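# Set leaning reagent bottles upright and shut cabinet door

## Task

Inside the cabinet, three glass reagent bottles have slid forward and rest against the inner face of the closed door. Finish with every bottle upright and entirely on the shelf and the door closed. No bottle may drop more than a few centimetres or break.

## Robot and tools

ROBOT. Two arms, left_arm and right_arm, each carry a two-finger parallel gripper and a force/torque sensor in the wrist flange. Base positions in the scene frame: left_arm (-0.041, +0.399, +0.014) m, right_arm (+0.003, -0.351, +0.014) m, each with only a slight yaw. A camera stand sits behind the arms. Cameras: cam_high, cam_low, cam_left_wrist, cam_right_wrist, each 896x504. Caution: the bottles lean on the door, so opening it can let them topple out. Support them while the door opens.

FRAMES. Scene frame: origin at table-top height, midway between the nominal bases. +x points out over the table, +y toward the left arm, +z up. Reported positions, orientations and velocities use this frame. Motion offsets instead use the gripper's own axes, taken at its current Hand target. The fingers point along gripper +z and close along gripper x. A mounted block of varying shape juts up to 12 cm toward gripper -y and turns with the hand. end_effector_position is the point between the pads; fingertips reach 17.5 mm past it.

execute_actions(actions, cameras). actions is a list of actions. Each action is a table of 1 to 15 rows, one row per 1/30 s step. A short table repeats its last row until step 15. Every row is a single list of 18 numbers, each in [-1, 1], covering both arms: left dx, dy, dz, rx, ry, rz, left gripper position, force_limit, speed, then the same nine for the right. The six pose numbers are an offset, not a pose, in gripper axes. They count from the Hand target at the start of that action, never from the row before, so repeating an offset keeps moving the hand. Scale: 1.0 is 0.6 m or 180 degrees. rx, ry, rz form one rotation vector. Six zeros mean no new pose for that arm, but its gripper still needs its intended numbers. Gripper numbers are absolute settings. position: +1 is fully open (50 mm), about -0.65 means the pads touch, -1 grips. force_limit: -1, 0 and +1 give about 20, 102 and 185 N per pad. speed: -1, 0 and +1 give 20, 85 and 150 mm/s. Both start at +1. cameras is a list of names: ["all"] or []. Images come automatically only when actions is empty.

move(target, speed, blend, stop_force, zero, blocking, cameras). target is one 18-number row, or a list of up to 15 rows, laid out as above. Every row's pose numbers are offsets in gripper axes from the Hand targets at the start of the move, not from the previous row. Paths are straight lines and do not avoid obstacles. The move is capped at 10 s. speed is in m/s, 0.002 to 3.6, default 0.25; turning is limited to twice that in rad/s. Give one value or one per target. blend is a corner-rounding radius in m; 0 means stop at each target. stop_force, in N from 3 to 120, ends an arm's path once its wrist reads that much push. The arm then backs off to just before the contact and keeps pressing lightly. Do not rely on it while the gripper rotates, or to feel loose objects tip. Leave it out when moving away from a contact. zero (default true) re-zeroes the sensor before the move. blocking=false returns early and cannot be combined with stop_force. The result adds a move: line with the ending (done, off_target, moving, held, fault). limits=paced means the pose was clipped; limits=held means steps were withheld.

wait(seconds, 0 to 3600) lets time pass without new commands. stop() brakes a running move. zoom_image(camera, region) enlarges [x0, y0, x1, y1] pixels of that camera's latest image, at most 504 by 504. zero_wrist_force(arm) tares that arm's sensor. finished_scene(scene) takes the current scene number and ends the scene irreversibly.

RESULTS. Hand target is the last commanded pose after clipping; the next offsets start from it. The gripper often rests slightly short of it. Other lines: end_effector_position (m), end_effector_quat_wxyz, velocities (m/s, rad/s), Joint positions and torques (positive means toward larger angles), and Tool commands. Wrist force and Wrist torque are in gripper axes, plus a line with the peak since the last report. Motor temperatures are also shown. object_status: 0 moving, 1 blocked while opening, 2 blocked while closing (holding), 3 reached the setting or pads met. Opening in mm is about (250 - position_measured) x 0.202. A fault, MOTOR HOT or OVER-TEMPERATURE FAULT line means trouble.

LIMITS AND HAZARDS. Orientation commands are clipped to 32 degrees from the measured orientation per step. Arms lag commands by roughly 0.09 to 0.22 s and overshoot fast stops. Keep the wrist away from the arm's own base, or the arm may swing violently. Contact torque limits are 139 N m for the shoulder and elbow and 26 N m for the wrists. An outside force near 150 N (plus or minus 25) halts the arm for 10 s, as does a joint straying from its planned path. The arms are stiff, so aiming even slightly beyond a firm contact can fault; approach slowly. A clearance check blocks arm-to-arm closeness, but not closing fingers. Never let the arms hit each other or grip the other's fingers. Motors warn at 70 C and brake at 85 C from holding loads, long reach or pushing. Avoid slams, hard pushes, releasing moving items, anything leaving the table, and any glass bottle falling more than a few centimetres.

Each tool is called after ">>>" as name([rows], argument=value, ...), one row to a line, values as JSON.

## Session

>>> execute_actions(actions=[])

Scene clock: 0.00 s.
left_arm: end_effector_position=(+0.5289, +0.1916, +0.2575) position_measured=3 object_status=3 end_effector_quat_wxyz=(+0.099, +0.790, -0.559, +0.232) | right_arm: end_effector_position=(+0.0548, -0.5730, +0.2416) position_measured=3 object_status=3 end_effector_quat_wxyz=(+0.037, +0.898, +0.439, -0.012)
Joint positions: left_arm=[-0.49 -1.461 1.876 -2.428 -1.833 2.284] | right_arm=[2.51 -0.685 -2.332 -1.642 1.515 0.025]
Joint velocities: within noise
Joint torques (N m): no reading
Motor temperatures (°C): left_arm=[28 28 26 35 34 32] | right_arm=[24 28 27 32 32 32]
Wrist force (N): no reading
Wrist torque (N m): no reading
Wrist force, peak (N): no reading
Hand target: left_arm +0.5289, +0.1916, +0.2575; +0.099, +0.790, -0.559, +0.232 | right_arm +0.0548, -0.5730, +0.2416; +0.037, +0.898, +0.439, -0.012
Tool commands: left_gripper/position=+1.0 left_gripper/force_limit=+1.0 left_gripper/speed=+1.0 right_gripper/position=+1.0 right_gripper/force_limit=+1.0 right_gripper/speed=+1.0

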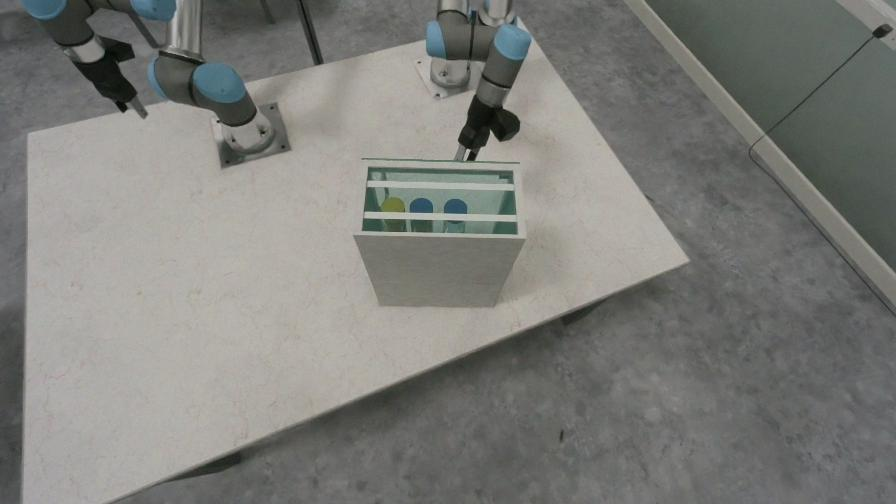

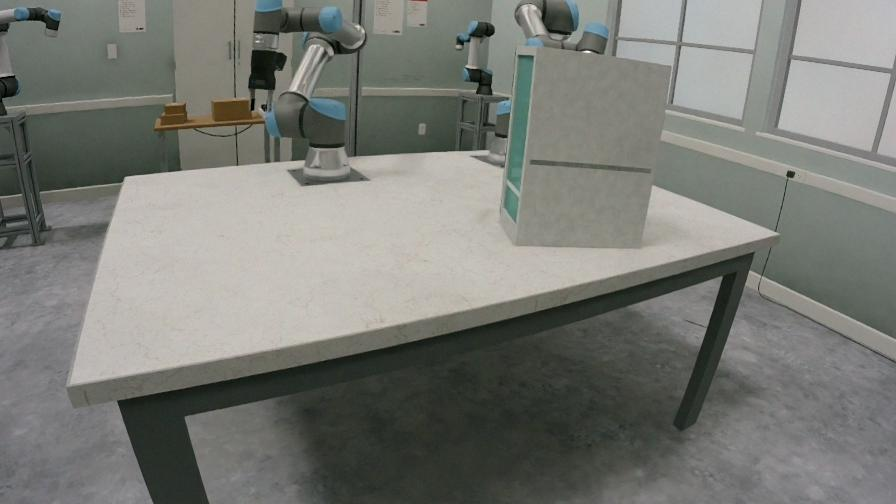

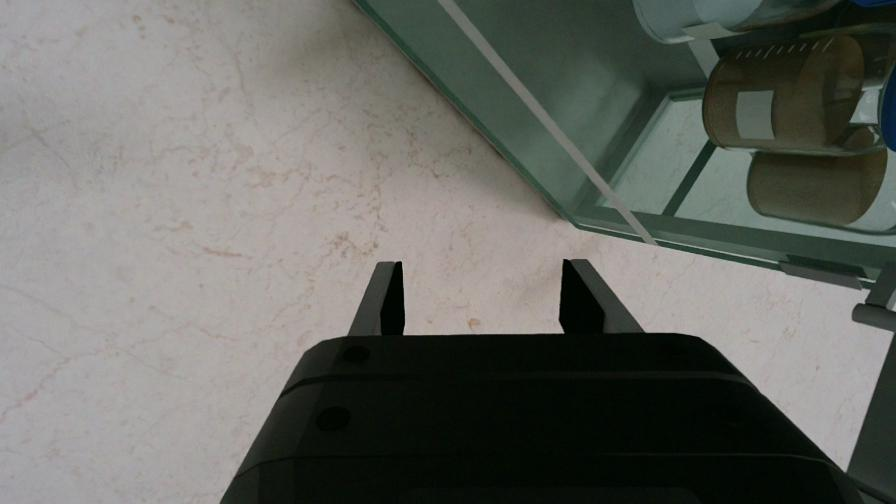

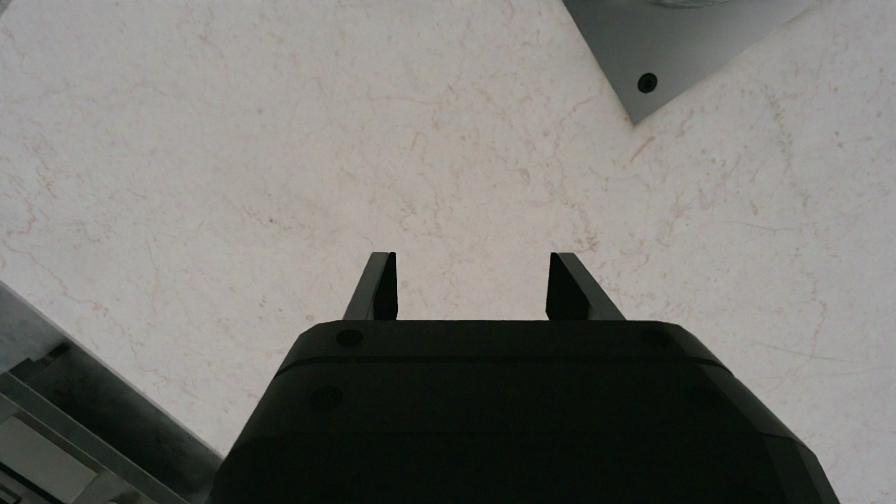

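>>> zoom_image(camera="cam_high", region=[330, 80, 570, 320])

>>> zoom_image(camera="cam_left_wrist", region=[500, 0, 896, 360])

>>> zoom_image(camera="cam_low", region=[460, 0, 700, 260])

Scaled by 2.100.

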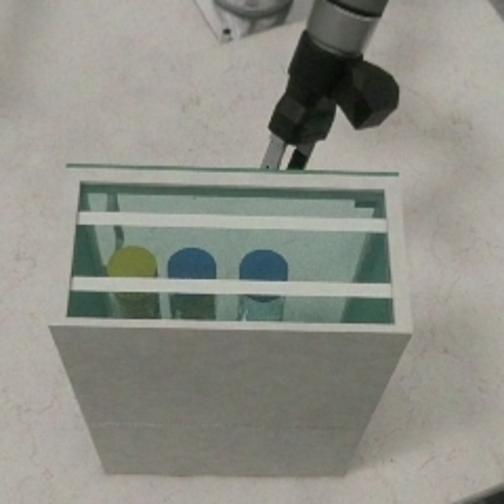

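Scaled by 1.273.

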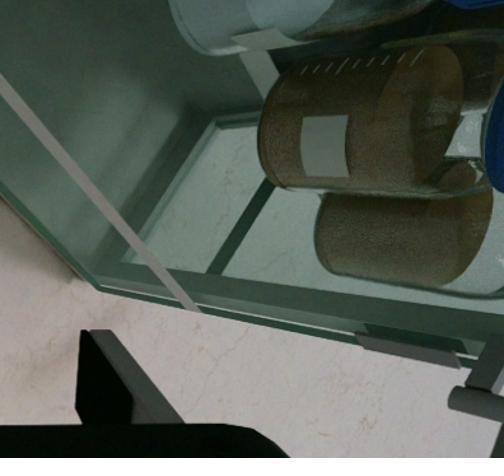

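Scaled by 1.938.

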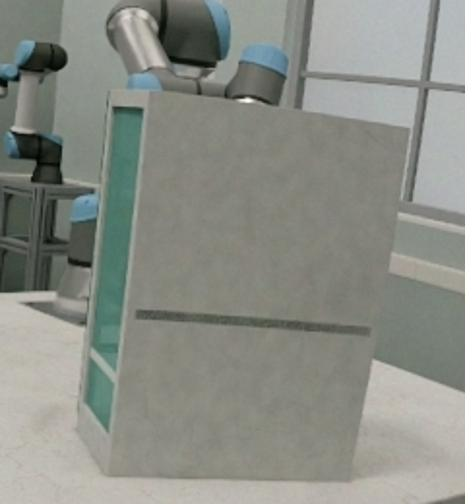

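>>> move(target=[0.1468,0.5002,-0.1555,0.4244,-0.0350,0.1962,1,1,1,0,0,0,0,0,0,1,1,1], speed=0.5, cameras=["cam_left_wrist","cam_high"])

Scene clock: 5.97 s.
left_arm: end_effector_position=(+0.2515, +0.0493, +0.3501) position_measured=3 object_status=3 end_effector_quat_wxyz=(+0.402, -0.417, +0.586, -0.567) | right_arm: end_effector_position=(+0.0548, -0.5730, +0.2416) position_measured=3 object_status=3 end_effector_quat_wxyz=(+0.037, +0.898, +0.439, -0.012)
Joint positions: left_arm=[-1.942 -2.11 2.563 -1.915 -0.035 1.46] | right_arm=[2.51 -0.685 -2.332 -1.642 1.515 0.025]
Joint torques (N m): left_arm=[-6.01 -12.47 -37 -0.46 0.76 -2.14] | right_arm=[-0.22 -13.15 27.83 3.23 -0.16 -0.08]
Wrist force (N): left_arm=[-0.1 -0.7 -0.4] | right_arm=[0.0 0.1 -0.1]
Wrist torque (N m): left_arm=[-0.48 0.04 -0.07] | right_arm=[0.02 -0.01 0.00]
Wrist force, peak (N): left_arm=[-0.4 -2.0 0.4] | right_arm=[-0.4 0.4 0.0]
Hand target: left_arm +0.2498, +0.0498, +0.3501; +0.500, -0.500, +0.500, -0.500 | right_arm +0.0548, -0.5730, +0.2416; +0.037, +0.898, +0.439, -0.012
Off the commanded pose: left_arm 0.002 m, 19 deg | right_arm 0.000 m, 0 deg.
move: off_target (left_arm)
Images, in order (width x height): cam_high 896x504, cam_left_wrist 896x504.

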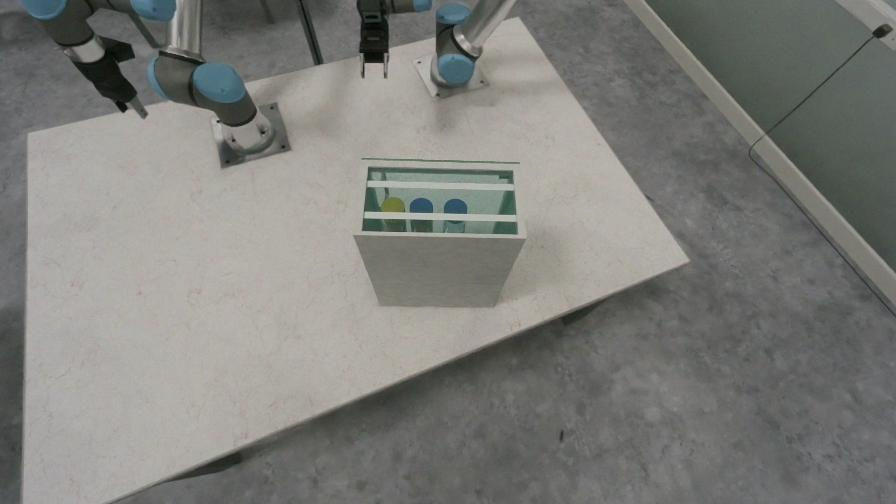

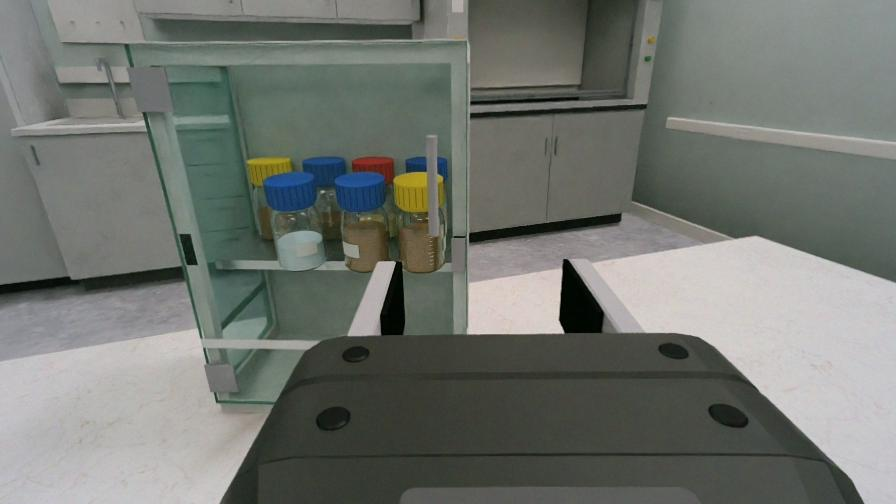

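>>> zoom_image(camera="cam_left_wrist", region=[110, 20, 500, 420])

>>> zoom_image(camera="cam_left_wrist", region=[230, 120, 480, 300])

Scaled by 1.260.

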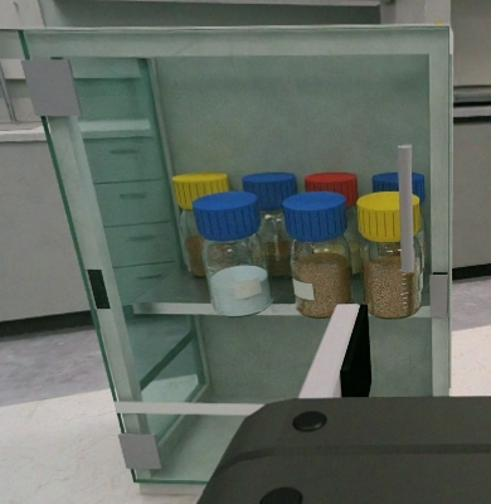

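Scaled by 2.016.

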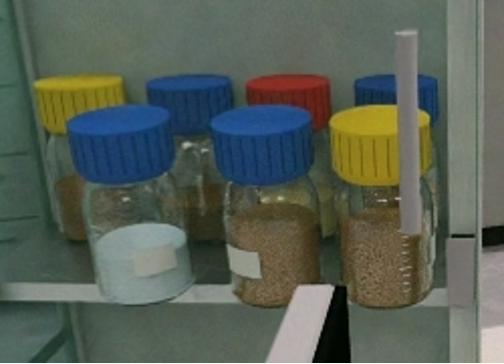

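>>> move([
  [-0.45,-0.25,0.2833,0,0.25,0,1,1,1,0,0,0,0,0,0,1,1,1],
  [-0.6667,0.0833,0.5833,0,0.5,0,1,1,1,0,0,0,0,0,0,1,1,1],
], speed=0.5, blend=[0.05,0], cameras=["cam_left_wrist","cam_high"])

Scene clock: 14.47 s.
left_arm: end_effector_position=(+0.5973, +0.4511, +0.2976) position_measured=3 object_status=3 end_effector_quat_wxyz=(+0.027, -0.020, +0.682, -0.731) | right_arm: end_effector_position=(+0.0548, -0.5730, +0.2416) position_measured=3 object_status=3 end_effector_quat_wxyz=(+0.037, +0.898, +0.439, -0.012)
Joint positions: left_arm=[0.238 -0.637 1.309 -3.481 -3.356 3.476] | right_arm=[2.51 -0.685 -2.332 -1.642 1.515 0.025]
Joint torques (N m): left_arm=[7.64 -70.15 -7 2.36 0.84 2.36] | right_arm=[-0.03 -12.31 27.96 3.26 0.12 -0.01]
Wrist force (N): left_arm=[-0.2 -0.1 -0.3] | right_arm=[-0.2 -0.1 -0.2]
Wrist torque (N m): left_arm=[-0.44 0.07 -0.14] | right_arm=[-0.02 0.03 0.00]
Wrist force, peak (N): left_arm=[-2.1 -3.8 -0.8] | right_arm=[-0.3 0.4 -0.3]
Hand target: left_arm +0.5973, +0.4511, +0.2976; +0.027, -0.020, +0.682, -0.731 (not the last commanded pose) | right_arm +0.0548, -0.5730, +0.2416; +0.037, +0.898, +0.439, -0.012
Off the commanded pose: left_arm 0.004 m, 6 deg | right_arm 0.000 m, 0 deg.
move: held (left_arm; a check stopped the path); limits=paced,held
pose unreachable (left arm): on one or more control steps of this call, first in action 0 (counted from 0), this arm could not follow its commanded pose, so it was not sent that pose on those steps. It may still have moved: this result reports where it is.
cause: moving toward the commanded pose would bring two parts of the arm too close to each other (its gripper and another part of the arm, with joints 4 (wrist 1) to 6 (wrist 3) between them, 9 mm apart when it was first held).
Images, in order (width x height): cam_high 896x504, cam_left_wrist 896x504.

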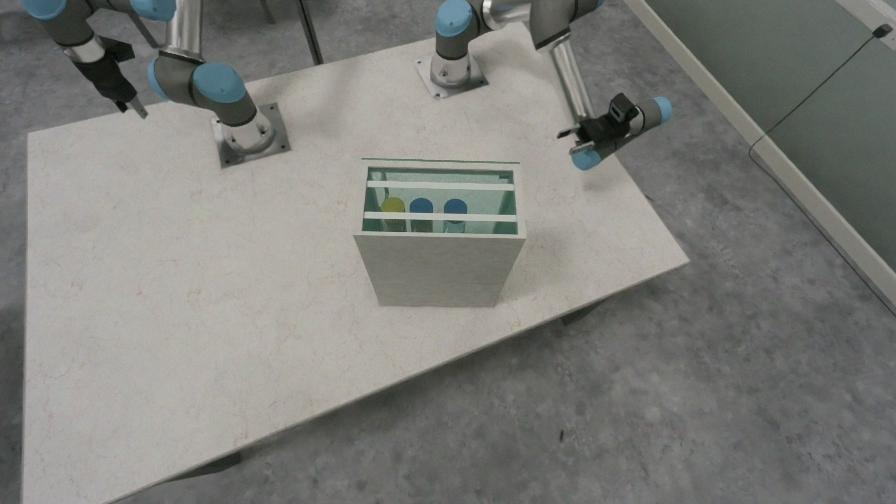

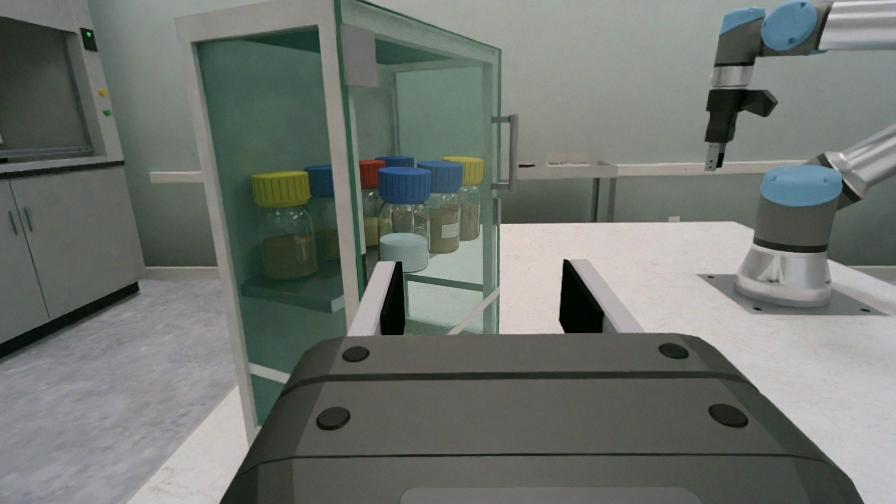

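>>> zoom_image(camera="cam_left_wrist", region=[170, 0, 530, 340])

>>> zoom_image(camera="cam_left_wrist", region=[320, 110, 530, 310])

Scaled by 1.400.

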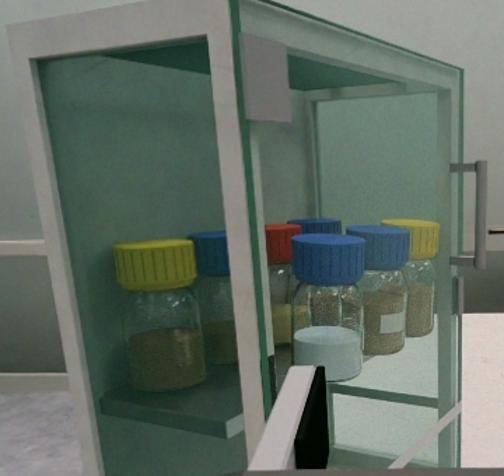

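Scaled by 2.400.

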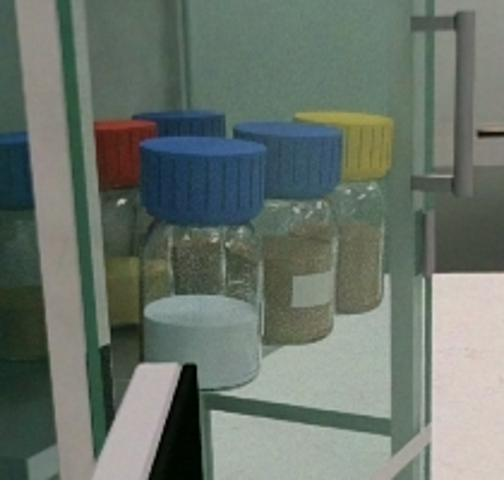

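>>> move([
  [0.0818,-0.3317,0.103,-0.1585,-0.1654,-0.0892,1,1,1,0,0,0,0,0,0,1,1,1],
  [-0.033,-0.2932,0.6357,-0.317,-0.3307,-0.1784,1,1,1,0,0,0,0,0,0,1,1,1],
], speed=0.5, blend=[0.05,0], cameras=["cam_left_wrist"])

Scene clock: 24.73 s.
left_arm: end_effector_position=(+0.6400, +0.0850, +0.5000) position_measured=3 object_status=3 end_effector_quat_wxyz=(+0.146, -0.542, +0.799, -0.215) | right_arm: end_effector_position=(+0.0548, -0.5730, +0.2416) position_measured=3 object_status=3 end_effector_quat_wxyz=(+0.037, +0.898, +0.439, -0.012)
Joint positions: left_arm=[-0.692 -1.238 0.988 -1.828 -1.431 2.897] | right_arm=[2.51 -0.685 -2.332 -1.642 1.515 0.025]
Joint torques (N m): left_arm=[-5.95 -30.61 -39.51 -1.22 1.95 -2.37] | right_arm=[0.02 -12.09 27.79 3.32 0.02 -0.06]
Wrist force (N): left_arm=[0.0 -0.3 -0.5] | right_arm=[0.1 0.2 0.0]
Wrist torque (N m): left_arm=[-0.01 -0.11 -0.18] | right_arm=[0.03 -0.02 0.00]
Wrist force, peak (N): left_arm=[2.5 -1.3 0.7] | right_arm=[-0.5 -0.1 0.2]
Hand target: left_arm +0.6400, +0.0850, +0.5000; +0.146, -0.542, +0.799, -0.215 | right_arm +0.0548, -0.5730, +0.2416; +0.037, +0.898, +0.439, -0.012
Off the commanded pose: left_arm 0.000 m, 0 deg | right_arm 0.000 m, 0 deg.
move: done; limits=paced

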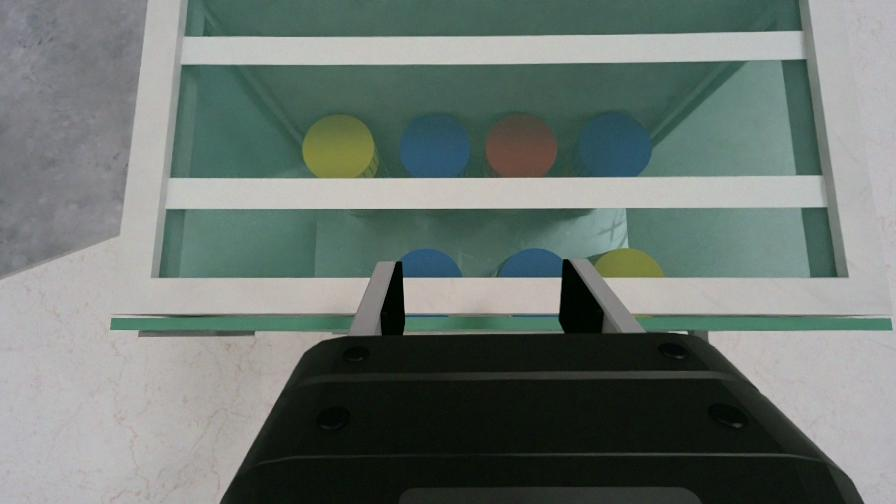

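>>> move([
  [0,0,0,0,0,0,1,1,1,0.3515,0.1413,-0.1927,0.2333,0.2139,0.1733,1,1,1],
  [0,0,0,0,0,0,1,1,1,0.9835,0.1863,-0.0268,0.4666,0.4278,0.3465,1,1,1],
], speed=0.6, blend=[0.08,0], cameras=["cam_right_wrist","cam_high"])

Scene clock: 29.20 s.
left_arm: end_effector_position=(+0.6400, +0.0850, +0.5000) position_measured=3 object_status=3 end_effector_quat_wxyz=(+0.146, -0.542, +0.799, -0.215) | right_arm: end_effector_position=(+0.2368, -0.4599, +0.3386) position_measured=3 object_status=3 end_effector_quat_wxyz=(-0.389, +0.898, +0.165, +0.119)
Joint positions: left_arm=[-0.692 -1.238 0.987 -1.827 -1.431 2.897] | right_arm=[2.56 -1.239 -1.958 -1.981 2.296 0.443]
Joint torques (N m): left_arm=[-4.56 -29.85 -39.77 -1.39 -0.82 -2.29] | right_arm=[-11.84 21.94 35.75 -0.47 0.43 -1.65]
Wrist force (N): left_arm=[0.4 -0.7 -0.4] | right_arm=[-1.2 0.1 -1.9]
Wrist torque (N m): left_arm=[-0.07 -0.16 -0.17] | right_arm=[0.00 0.16 -0.13]
Wrist force, peak (N): left_arm=[0.8 -0.2 -0.6] | right_arm=[1.6 4.3 3.4]
Hand target: left_arm +0.6400, +0.0850, +0.5000; +0.146, -0.542, +0.799, -0.215 | right_arm +0.2368, -0.4599, +0.3386; -0.389, +0.898, +0.165, +0.119 (not the last commanded pose)
Off the commanded pose: left_arm 0.000 m, 0 deg | right_arm 0.405 m, 69 deg.
move: held (right_arm; a check stopped the path); path passed 1 of 2 targets; limits=held
pose unreachable (right arm): on one or more control steps of this call, first in action 0 (counted from 0), this arm could not follow its commanded pose, so it was not sent that pose on those steps. It may still have moved: this result reports where it is.
cause: moving toward the commanded pose would bring two parts of the arm too close to each other (its gripper and another part of the arm, with joints 4 (wrist 1) to 6 (wrist 3) between them, 21 mm apart when it was first held).
Images, in order (width x height): cam_high 896x504, cam_right_wrist 896x504.

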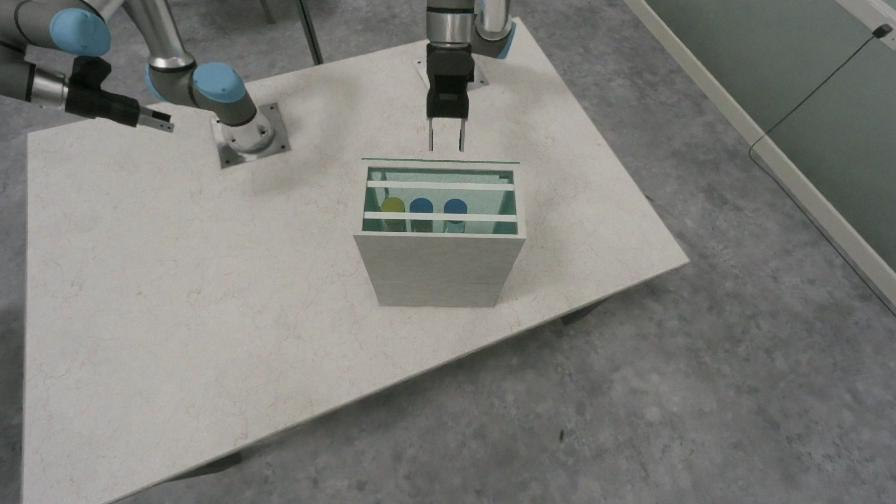

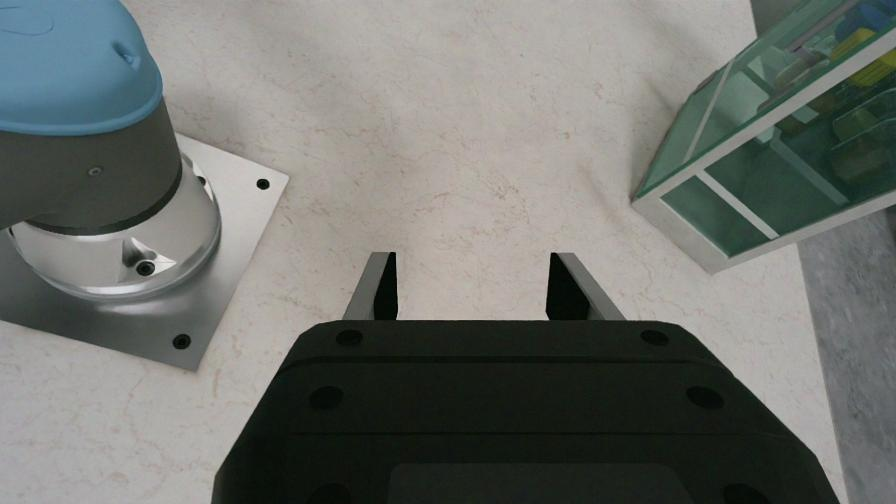

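>>> execute_actions(actions=[], cameras=["cam_low","cam_left_wrist","cam_right_wrist"])

>>> zoom_image(camera="cam_low", region=[490, 120, 670, 220])

>>> zoom_image(camera="cam_left_wrist", region=[350, 200, 700, 350])

>>> zoom_image(camera="cam_right_wrist", region=[620, 0, 896, 280])

Scene clock: 34.30 s.
left_arm: end_effector_position=(+0.6400, +0.0850, +0.5000) position_measured=3 object_status=3 end_effector_quat_wxyz=(+0.146, -0.542, +0.799, -0.215) | right_arm: end_effector_position=(+0.2368, -0.4599, +0.3386) position_measured=3 object_status=3 end_effector_quat_wxyz=(-0.389, +0.898, +0.165, +0.119)
Joint positions: left_arm=[-0.692 -1.238 0.987 -1.827 -1.431 2.897] | right_arm=[2.56 -1.239 -1.958 -1.981 2.296 0.443]
Joint velocities: within noise
Joint torques (N m): left_arm=[-1.56 -30.17 -40.14 -1.32 -0.58 -2.3] | right_arm=[-11.45 22.34 35.99 -0.51 0.17 -1.51]
Motor temperatures (°C): left_arm=[28 28 26 35 34 32] | right_arm=[24 28 27 32 32 32]
Wrist force (N): left_arm=[0.4 -0.1 -0.5] | right_arm=[-1.1 0.3 -1.8]
Wrist torque (N m): left_arm=[0.02 -0.17 -0.18] | right_arm=[0.04 0.16 -0.12]
Wrist force, peak (N): left_arm=[0.3 -0.3 -0.8] | right_arm=[-1.4 0.4 -1.9]
Hand target: left_arm +0.6400, +0.0850, +0.5000; +0.146, -0.542, +0.799, -0.215 | right_arm +0.2368, -0.4599, +0.3386; -0.389, +0.898, +0.165, +0.119 (not the last commanded pose)
Tool commands: left_gripper/position=+1.0 left_gripper/force_limit=+1.0 left_gripper/speed=+1.0 right_gripper/position=+1.0 right_gripper/force_limit=+1.0 right_gripper/speed=+1.0
Off the commanded pose: left_arm 0.000 m, 0 deg | right_arm 0.405 m, 69 deg.
Images, in order (width x height): cam_low 896x504, cam_left_wrist 896x504, cam_right_wrist 896x504.

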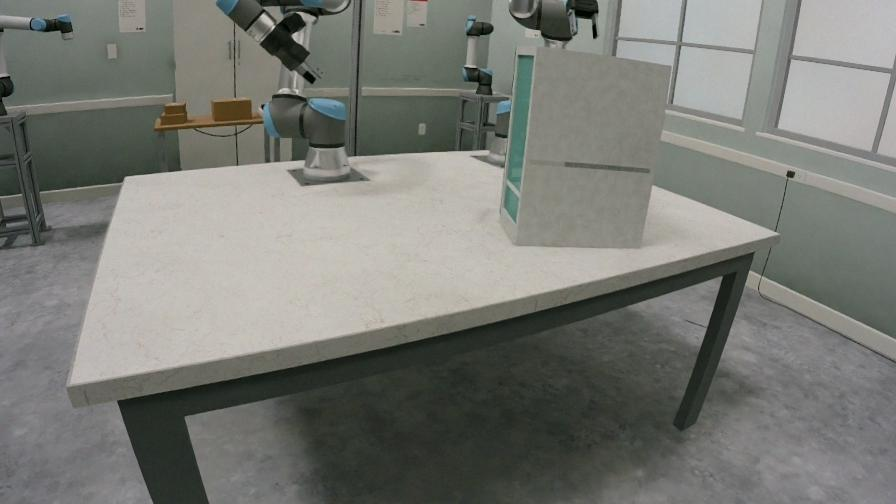

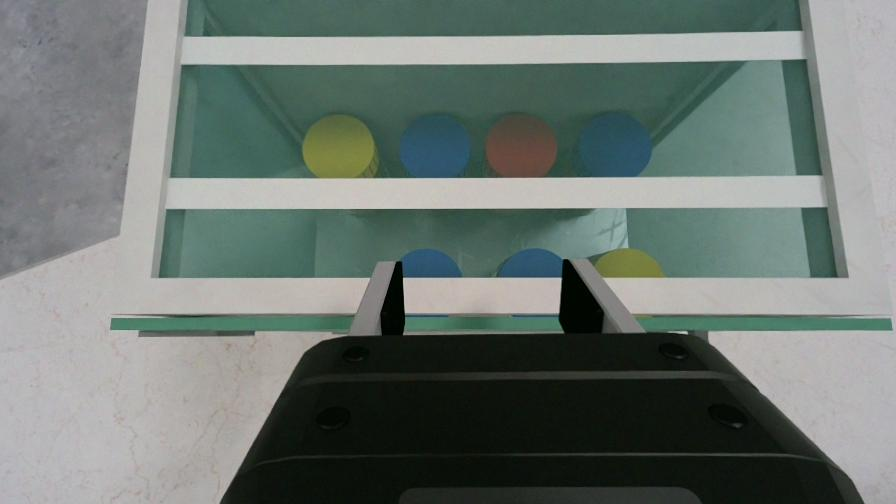

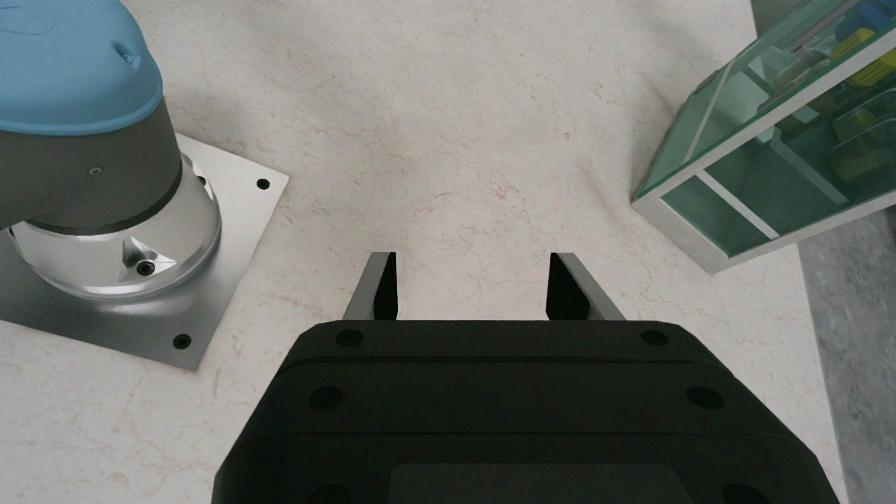

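Scaled by 2.800.

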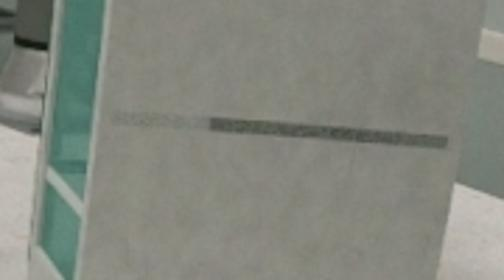

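Scaled by 1.440.

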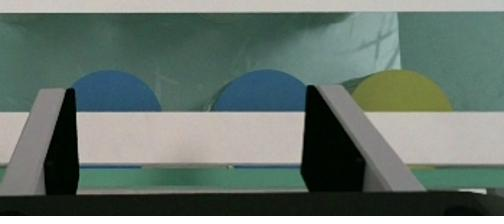

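Scaled by 1.800.

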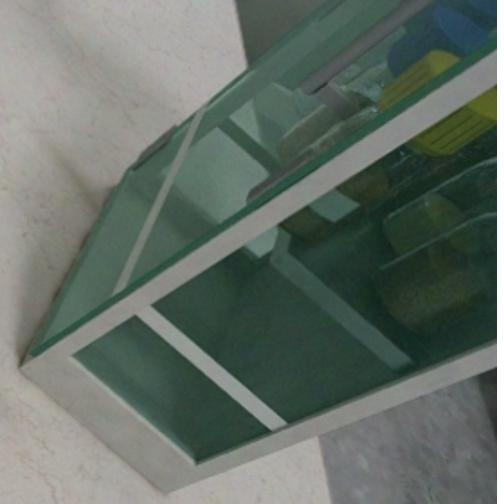

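>>> move([
  [0,0,0,0,0,0,1,1,1,-0.2903,0.2407,-0.1327,-0.0741,-0.3962,-0.0825,1,1,1],
  [0,0,0,0,0,0,1,1,1,-0.0085,0.4145,-0.3797,-0.1503,-0.7861,-0.2340,1,1,1],
  [0,0,0,0,0,0,1,1,1,0.5077,0.3178,-0.0925,0.1862,0.6733,0.2422,1,1,1],
  [0,0,0,0,0,0,1,1,1,0.4463,-0.012,0.5058,0.2503,0.2290,0.1808,1,1,1],
], speed=0.6, blend=[0.03,0.03,0.03,0], cameras=["cam_right_wrist","cam_high"])

Scene clock: 46.47 s.
left_arm: end_effector_position=(+0.6400, +0.0850, +0.5000) position_measured=3 object_status=3 end_effector_quat_wxyz=(+0.146, -0.542, +0.799, -0.215) | right_arm: end_effector_position=(+0.5056, -0.1767, +0.2323) position_measured=3 object_status=3 end_effector_quat_wxyz=(+0.740, -0.599, +0.192, -0.237)
Joint positions: left_arm=[-0.692 -1.238 0.987 -1.827 -1.431 2.897] | right_arm=[3.438 -1.756 -2.339 -1.925 -2.211 0.159]
Joint torques (N m): left_arm=[2.4 -29.82 -38.46 -1.31 -0.76 -2.15] | right_arm=[10.78 10.39 26.1 0.48 -0.54 -1.64]
Wrist force (N): left_arm=[0.6 -0.2 -0.4] | right_arm=[-1.0 -0.7 -4.2]
Wrist torque (N m): left_arm=[0.01 -0.20 -0.17] | right_arm=[-0.03 -0.08 -0.10]
Wrist force, peak (N): left_arm=[0.2 -0.5 -1.0] | right_arm=[-1.1 -1.2 -4.6]
Hand target: left_arm +0.6400, +0.0850, +0.5000; +0.146, -0.542, +0.799, -0.215 | right_arm +0.5057, -0.1766, +0.2323; +0.740, -0.599, +0.192, -0.237
Off the commanded pose: left_arm 0.000 m, 0 deg | right_arm 0.000 m, 0 deg.
move: done
Images, in order (width x height): cam_high 896x504, cam_right_wrist 896x504.

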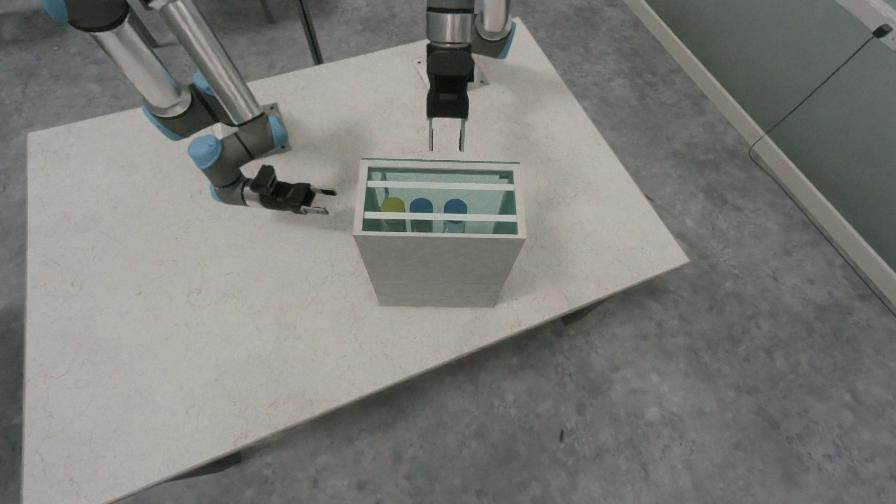

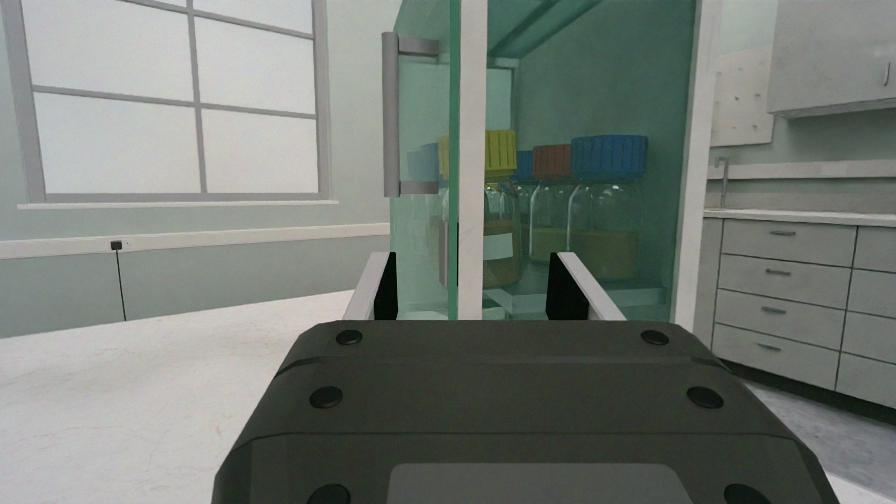

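>>> zoom_image(camera="cam_right_wrist", region=[370, 20, 720, 320])

>>> zoom_image(camera="cam_right_wrist", region=[380, 120, 560, 320])

Scaled by 1.440.

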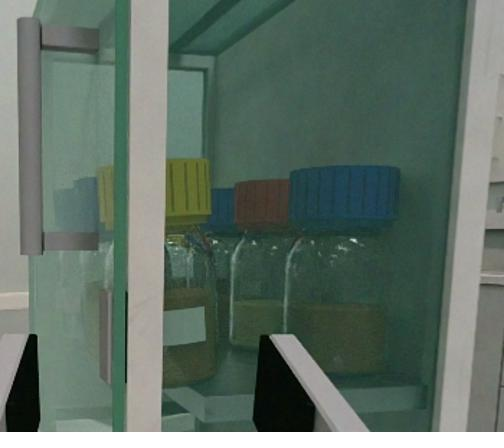

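Scaled by 2.520.

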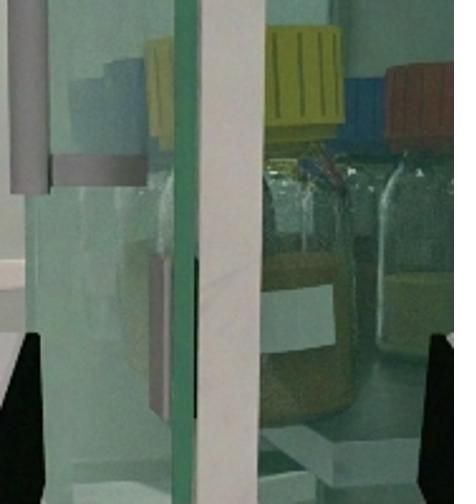

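>>> zoom_image(camera="cam_right_wrist", region=[430, 220, 560, 325])

>>> zoom_image(camera="cam_right_wrist", region=[480, 230, 700, 330])

Scaled by 3.877.

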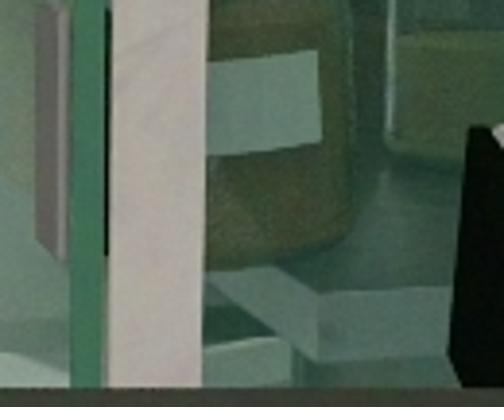

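Scaled by 2.291.

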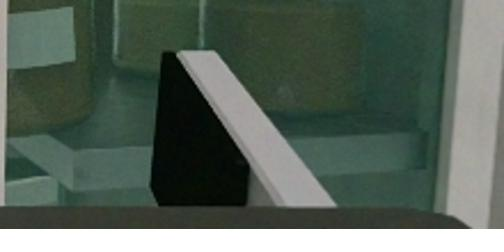

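>>> zoom_image(camera="cam_high", region=[180, 120, 380, 250])

>>> zoom_image(camera="cam_high", region=[390, 20, 520, 170])

Scaled by 2.520.

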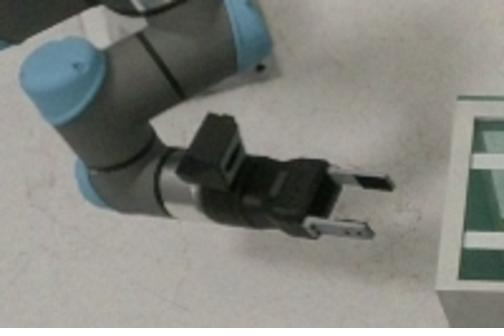

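Scaled by 3.360.

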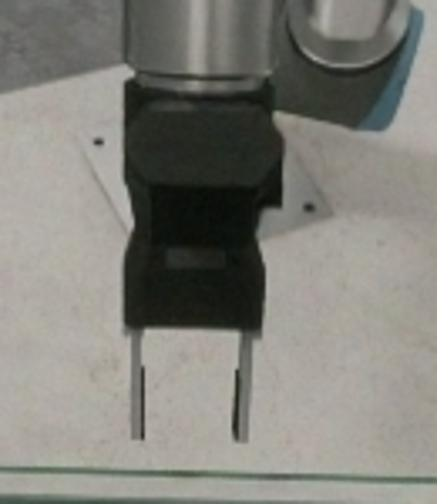

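>>> move(target=[0.2272,0.3088,0.091,0.1667,0,0,1,1,1,0,0,0,0,0,0,1,1,1], speed=0.4, cameras=["cam_left_wrist","cam_right_wrist"])

Scene clock: 66.87 s.
left_arm: end_effector_position=(+0.4660, +0.0076, +0.3599) position_measured=3 object_status=3 end_effector_quat_wxyz=(+0.281, -0.486, +0.717, -0.414) | right_arm: end_effector_position=(+0.5057, -0.1766, +0.2323) position_measured=3 object_status=3 end_effector_quat_wxyz=(+0.740, -0.599, +0.192, -0.237)
Joint positions: left_arm=[-1.15 -1.561 2.07 -2.988 -0.947 2.714] | right_arm=[3.438 -1.757 -2.339 -1.925 -2.212 0.159]
Joint torques (N m): left_arm=[-6.93 -12.07 -12.67 -6.54 2.31 2.48] | right_arm=[9.85 9.71 26.97 0.47 -0.79 -1.58]
Wrist force (N): left_arm=[0.0 -0.6 -0.6] | right_arm=[-0.8 -0.9 -4.2]
Wrist torque (N m): left_arm=[-0.22 -0.06 -0.19] | right_arm=[-0.07 -0.11 -0.10]
Wrist force, peak (N): left_arm=[-0.8 -2.6 -1.4] | right_arm=[-1.2 -0.4 -4.5]
Hand target: left_arm +0.4660, +0.0076, +0.3599; +0.281, -0.486, +0.717, -0.414 | right_arm +0.5057, -0.1766, +0.2323; +0.740, -0.599, +0.192, -0.237
Off the commanded pose: left_arm 0.000 m, 0 deg | right_arm 0.000 m, 0 deg.
move: done

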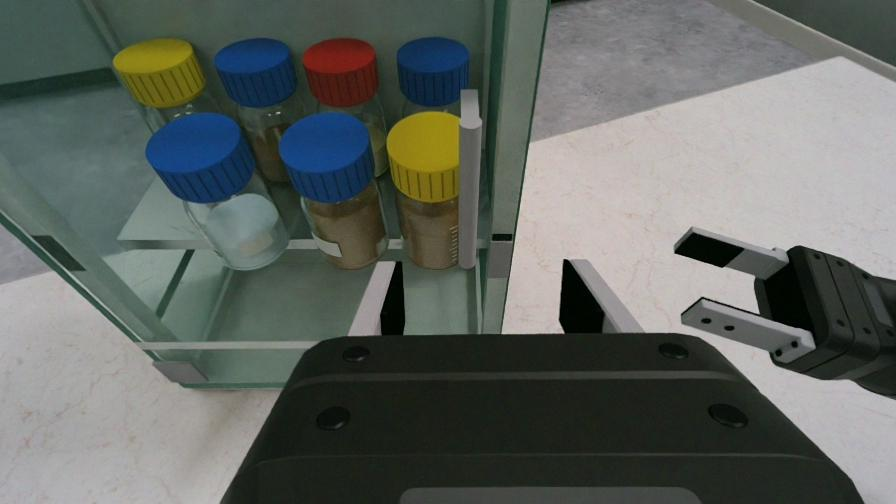

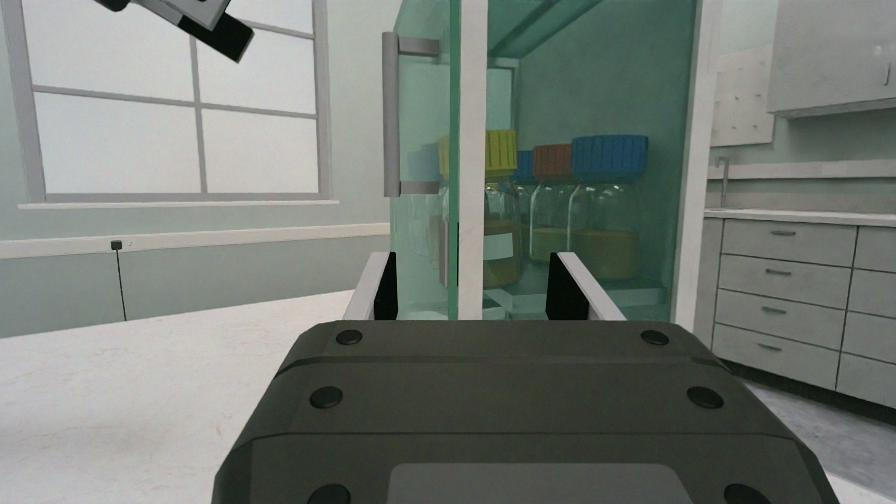

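>>> zoom_image(camera="cam_left_wrist", region=[100, 20, 560, 400])

>>> zoom_image(camera="cam_left_wrist", region=[640, 200, 896, 420])

>>> zoom_image(camera="cam_left_wrist", region=[360, 80, 540, 300])

Scaled by 1.096.

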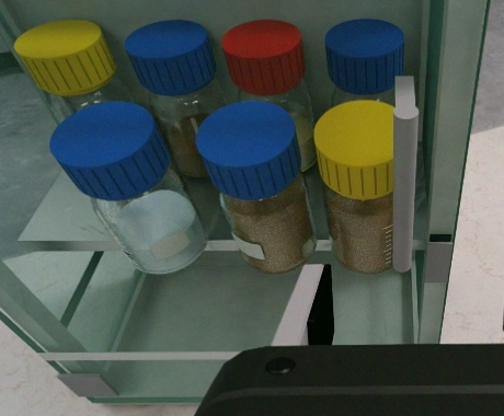

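Scaled by 1.969.

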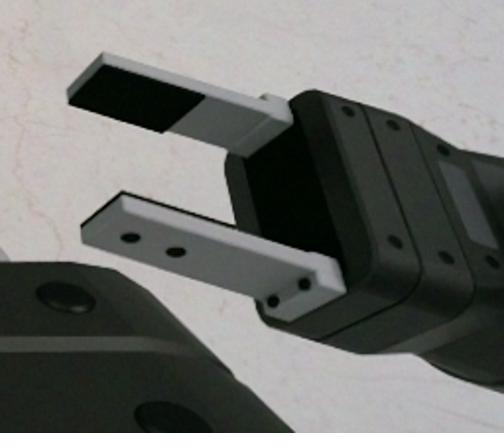

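Scaled by 2.291.

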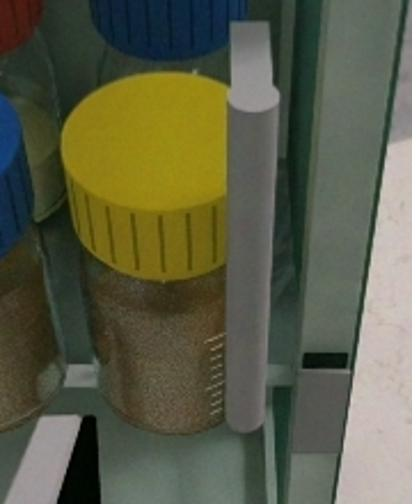

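>>> move(target=[-0.0015,-0.0152,0.1758,0,0,0,1,1,1,0,0,0,0,0,0,1,1,1], speed=0.12, stop_force=15, cameras=["cam_left_wrist","cam_right_wrist"])

Scene clock: 71.33 s.
left_arm: end_effector_position=(+0.5555, -0.0271, +0.3152) position_measured=3 object_status=3 end_effector_quat_wxyz=(+0.281, -0.486, +0.717, -0.414) | right_arm: end_effector_position=(+0.5057, -0.1766, +0.2323) position_measured=3 object_status=3 end_effector_quat_wxyz=(+0.740, -0.599, +0.192, -0.237)
Joint positions: left_arm=[-1.017 -1.285 1.886 -3.131 -1.055 2.809] | right_arm=[3.438 -1.757 -2.339 -1.925 -2.212 0.159]
Joint torques (N m): left_arm=[6.78 -23.33 -36.03 -6.56 -0.8 2.31] | right_arm=[6.58 10.39 26.53 0.4 -0.78 -1.56]
Wrist force (N): left_arm=[-0.1 -0.6 -0.7] | right_arm=[-1.1 -0.7 -4.4]
Wrist torque (N m): left_arm=[-0.21 -0.05 -0.19] | right_arm=[-0.03 -0.06 -0.10]
Wrist force, peak (N): left_arm=[0.5 -0.3 -1.5] | right_arm=[-1.0 -0.8 -4.4]
Hand target: left_arm +0.5555, -0.0271, +0.3152; +0.281, -0.486, +0.717, -0.414 | right_arm +0.5057, -0.1766, +0.2323; +0.740, -0.599, +0.192, -0.237
Off the commanded pose: left_arm 0.000 m, 0 deg | right_arm 0.000 m, 0 deg.
move: done

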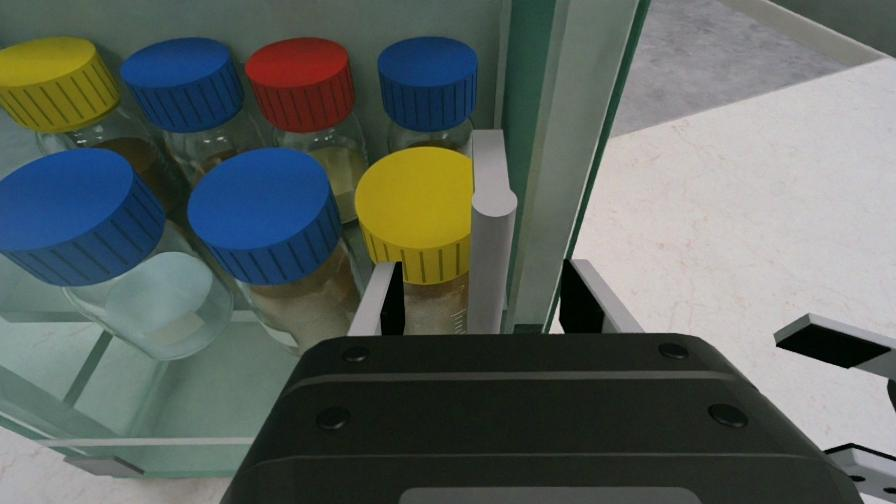

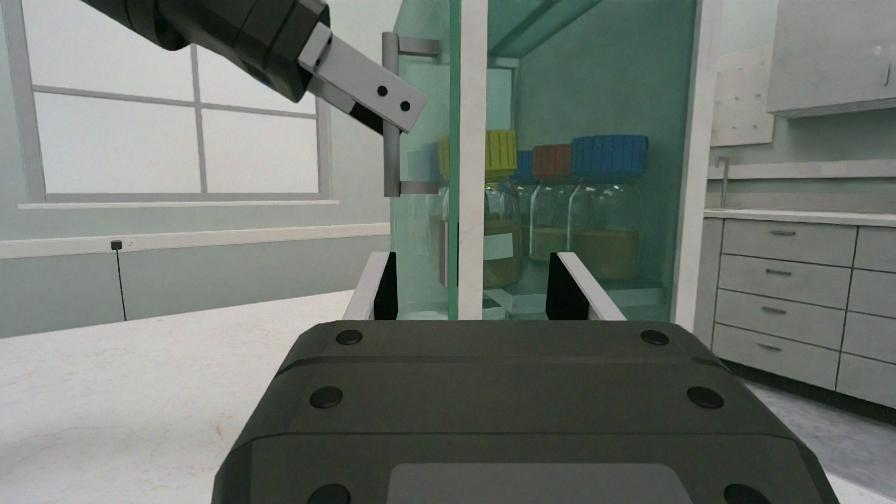

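>>> move(target=[0,0,0,0,0,0,-1,-0.8,-0.6,0,0,0,0,0,0,1,1,1], cameras=["cam_left_wrist"])

Scene clock: 72.93 s.
left_arm: end_effector_position=(+0.5555, -0.0271, +0.3152) position_measured=203 object_status=2 end_effector_quat_wxyz=(+0.281, -0.486, +0.717, -0.414) | right_arm: end_effector_position=(+0.5057, -0.1766, +0.2323) position_measured=3 object_status=3 end_effector_quat_wxyz=(+0.740, -0.599, +0.192, -0.237)
Joint positions: left_arm=[-1.017 -1.285 1.886 -3.131 -1.055 2.809] | right_arm=[3.438 -1.757 -2.339 -1.925 -2.212 0.159]
Joint torques (N m): left_arm=[6.26 -24.11 -35.85 -6.26 0.41 2.37] | right_arm=[5.07 10.4 26.64 0.34 -0.77 -1.68]
Wrist force (N): left_arm=[1.9 -0.7 -0.7] | right_arm=[-1.1 -0.6 -4.2]
Wrist torque (N m): left_arm=[-0.19 -0.11 -0.17] | right_arm=[-0.02 -0.05 -0.10]
Wrist force, peak (N): left_arm=[2.0 -0.7 -0.7] | right_arm=[-1.0 -0.9 -4.4]
Hand target: left_arm +0.5555, -0.0271, +0.3152; +0.281, -0.486, +0.717, -0.414 | right_arm +0.5057, -0.1766, +0.2323; +0.740, -0.599, +0.192, -0.237
Off the commanded pose: left_arm 0.000 m, 0 deg | right_arm 0.000 m, 0 deg.
move: done

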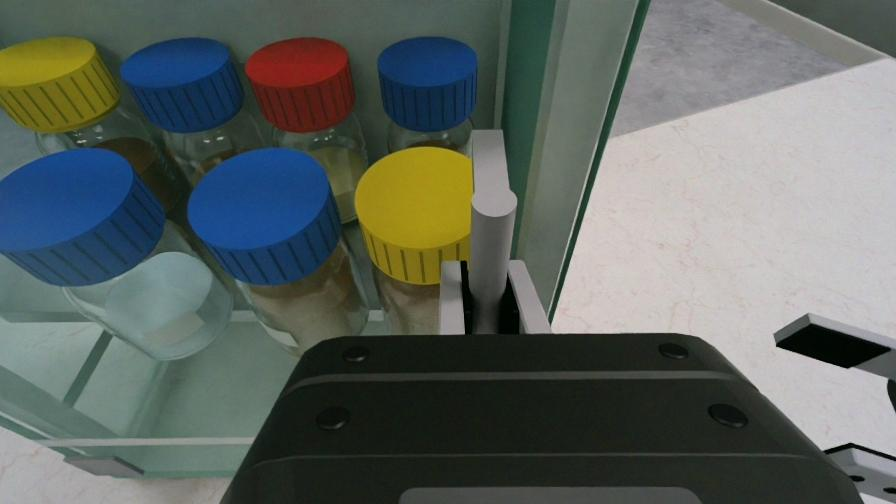

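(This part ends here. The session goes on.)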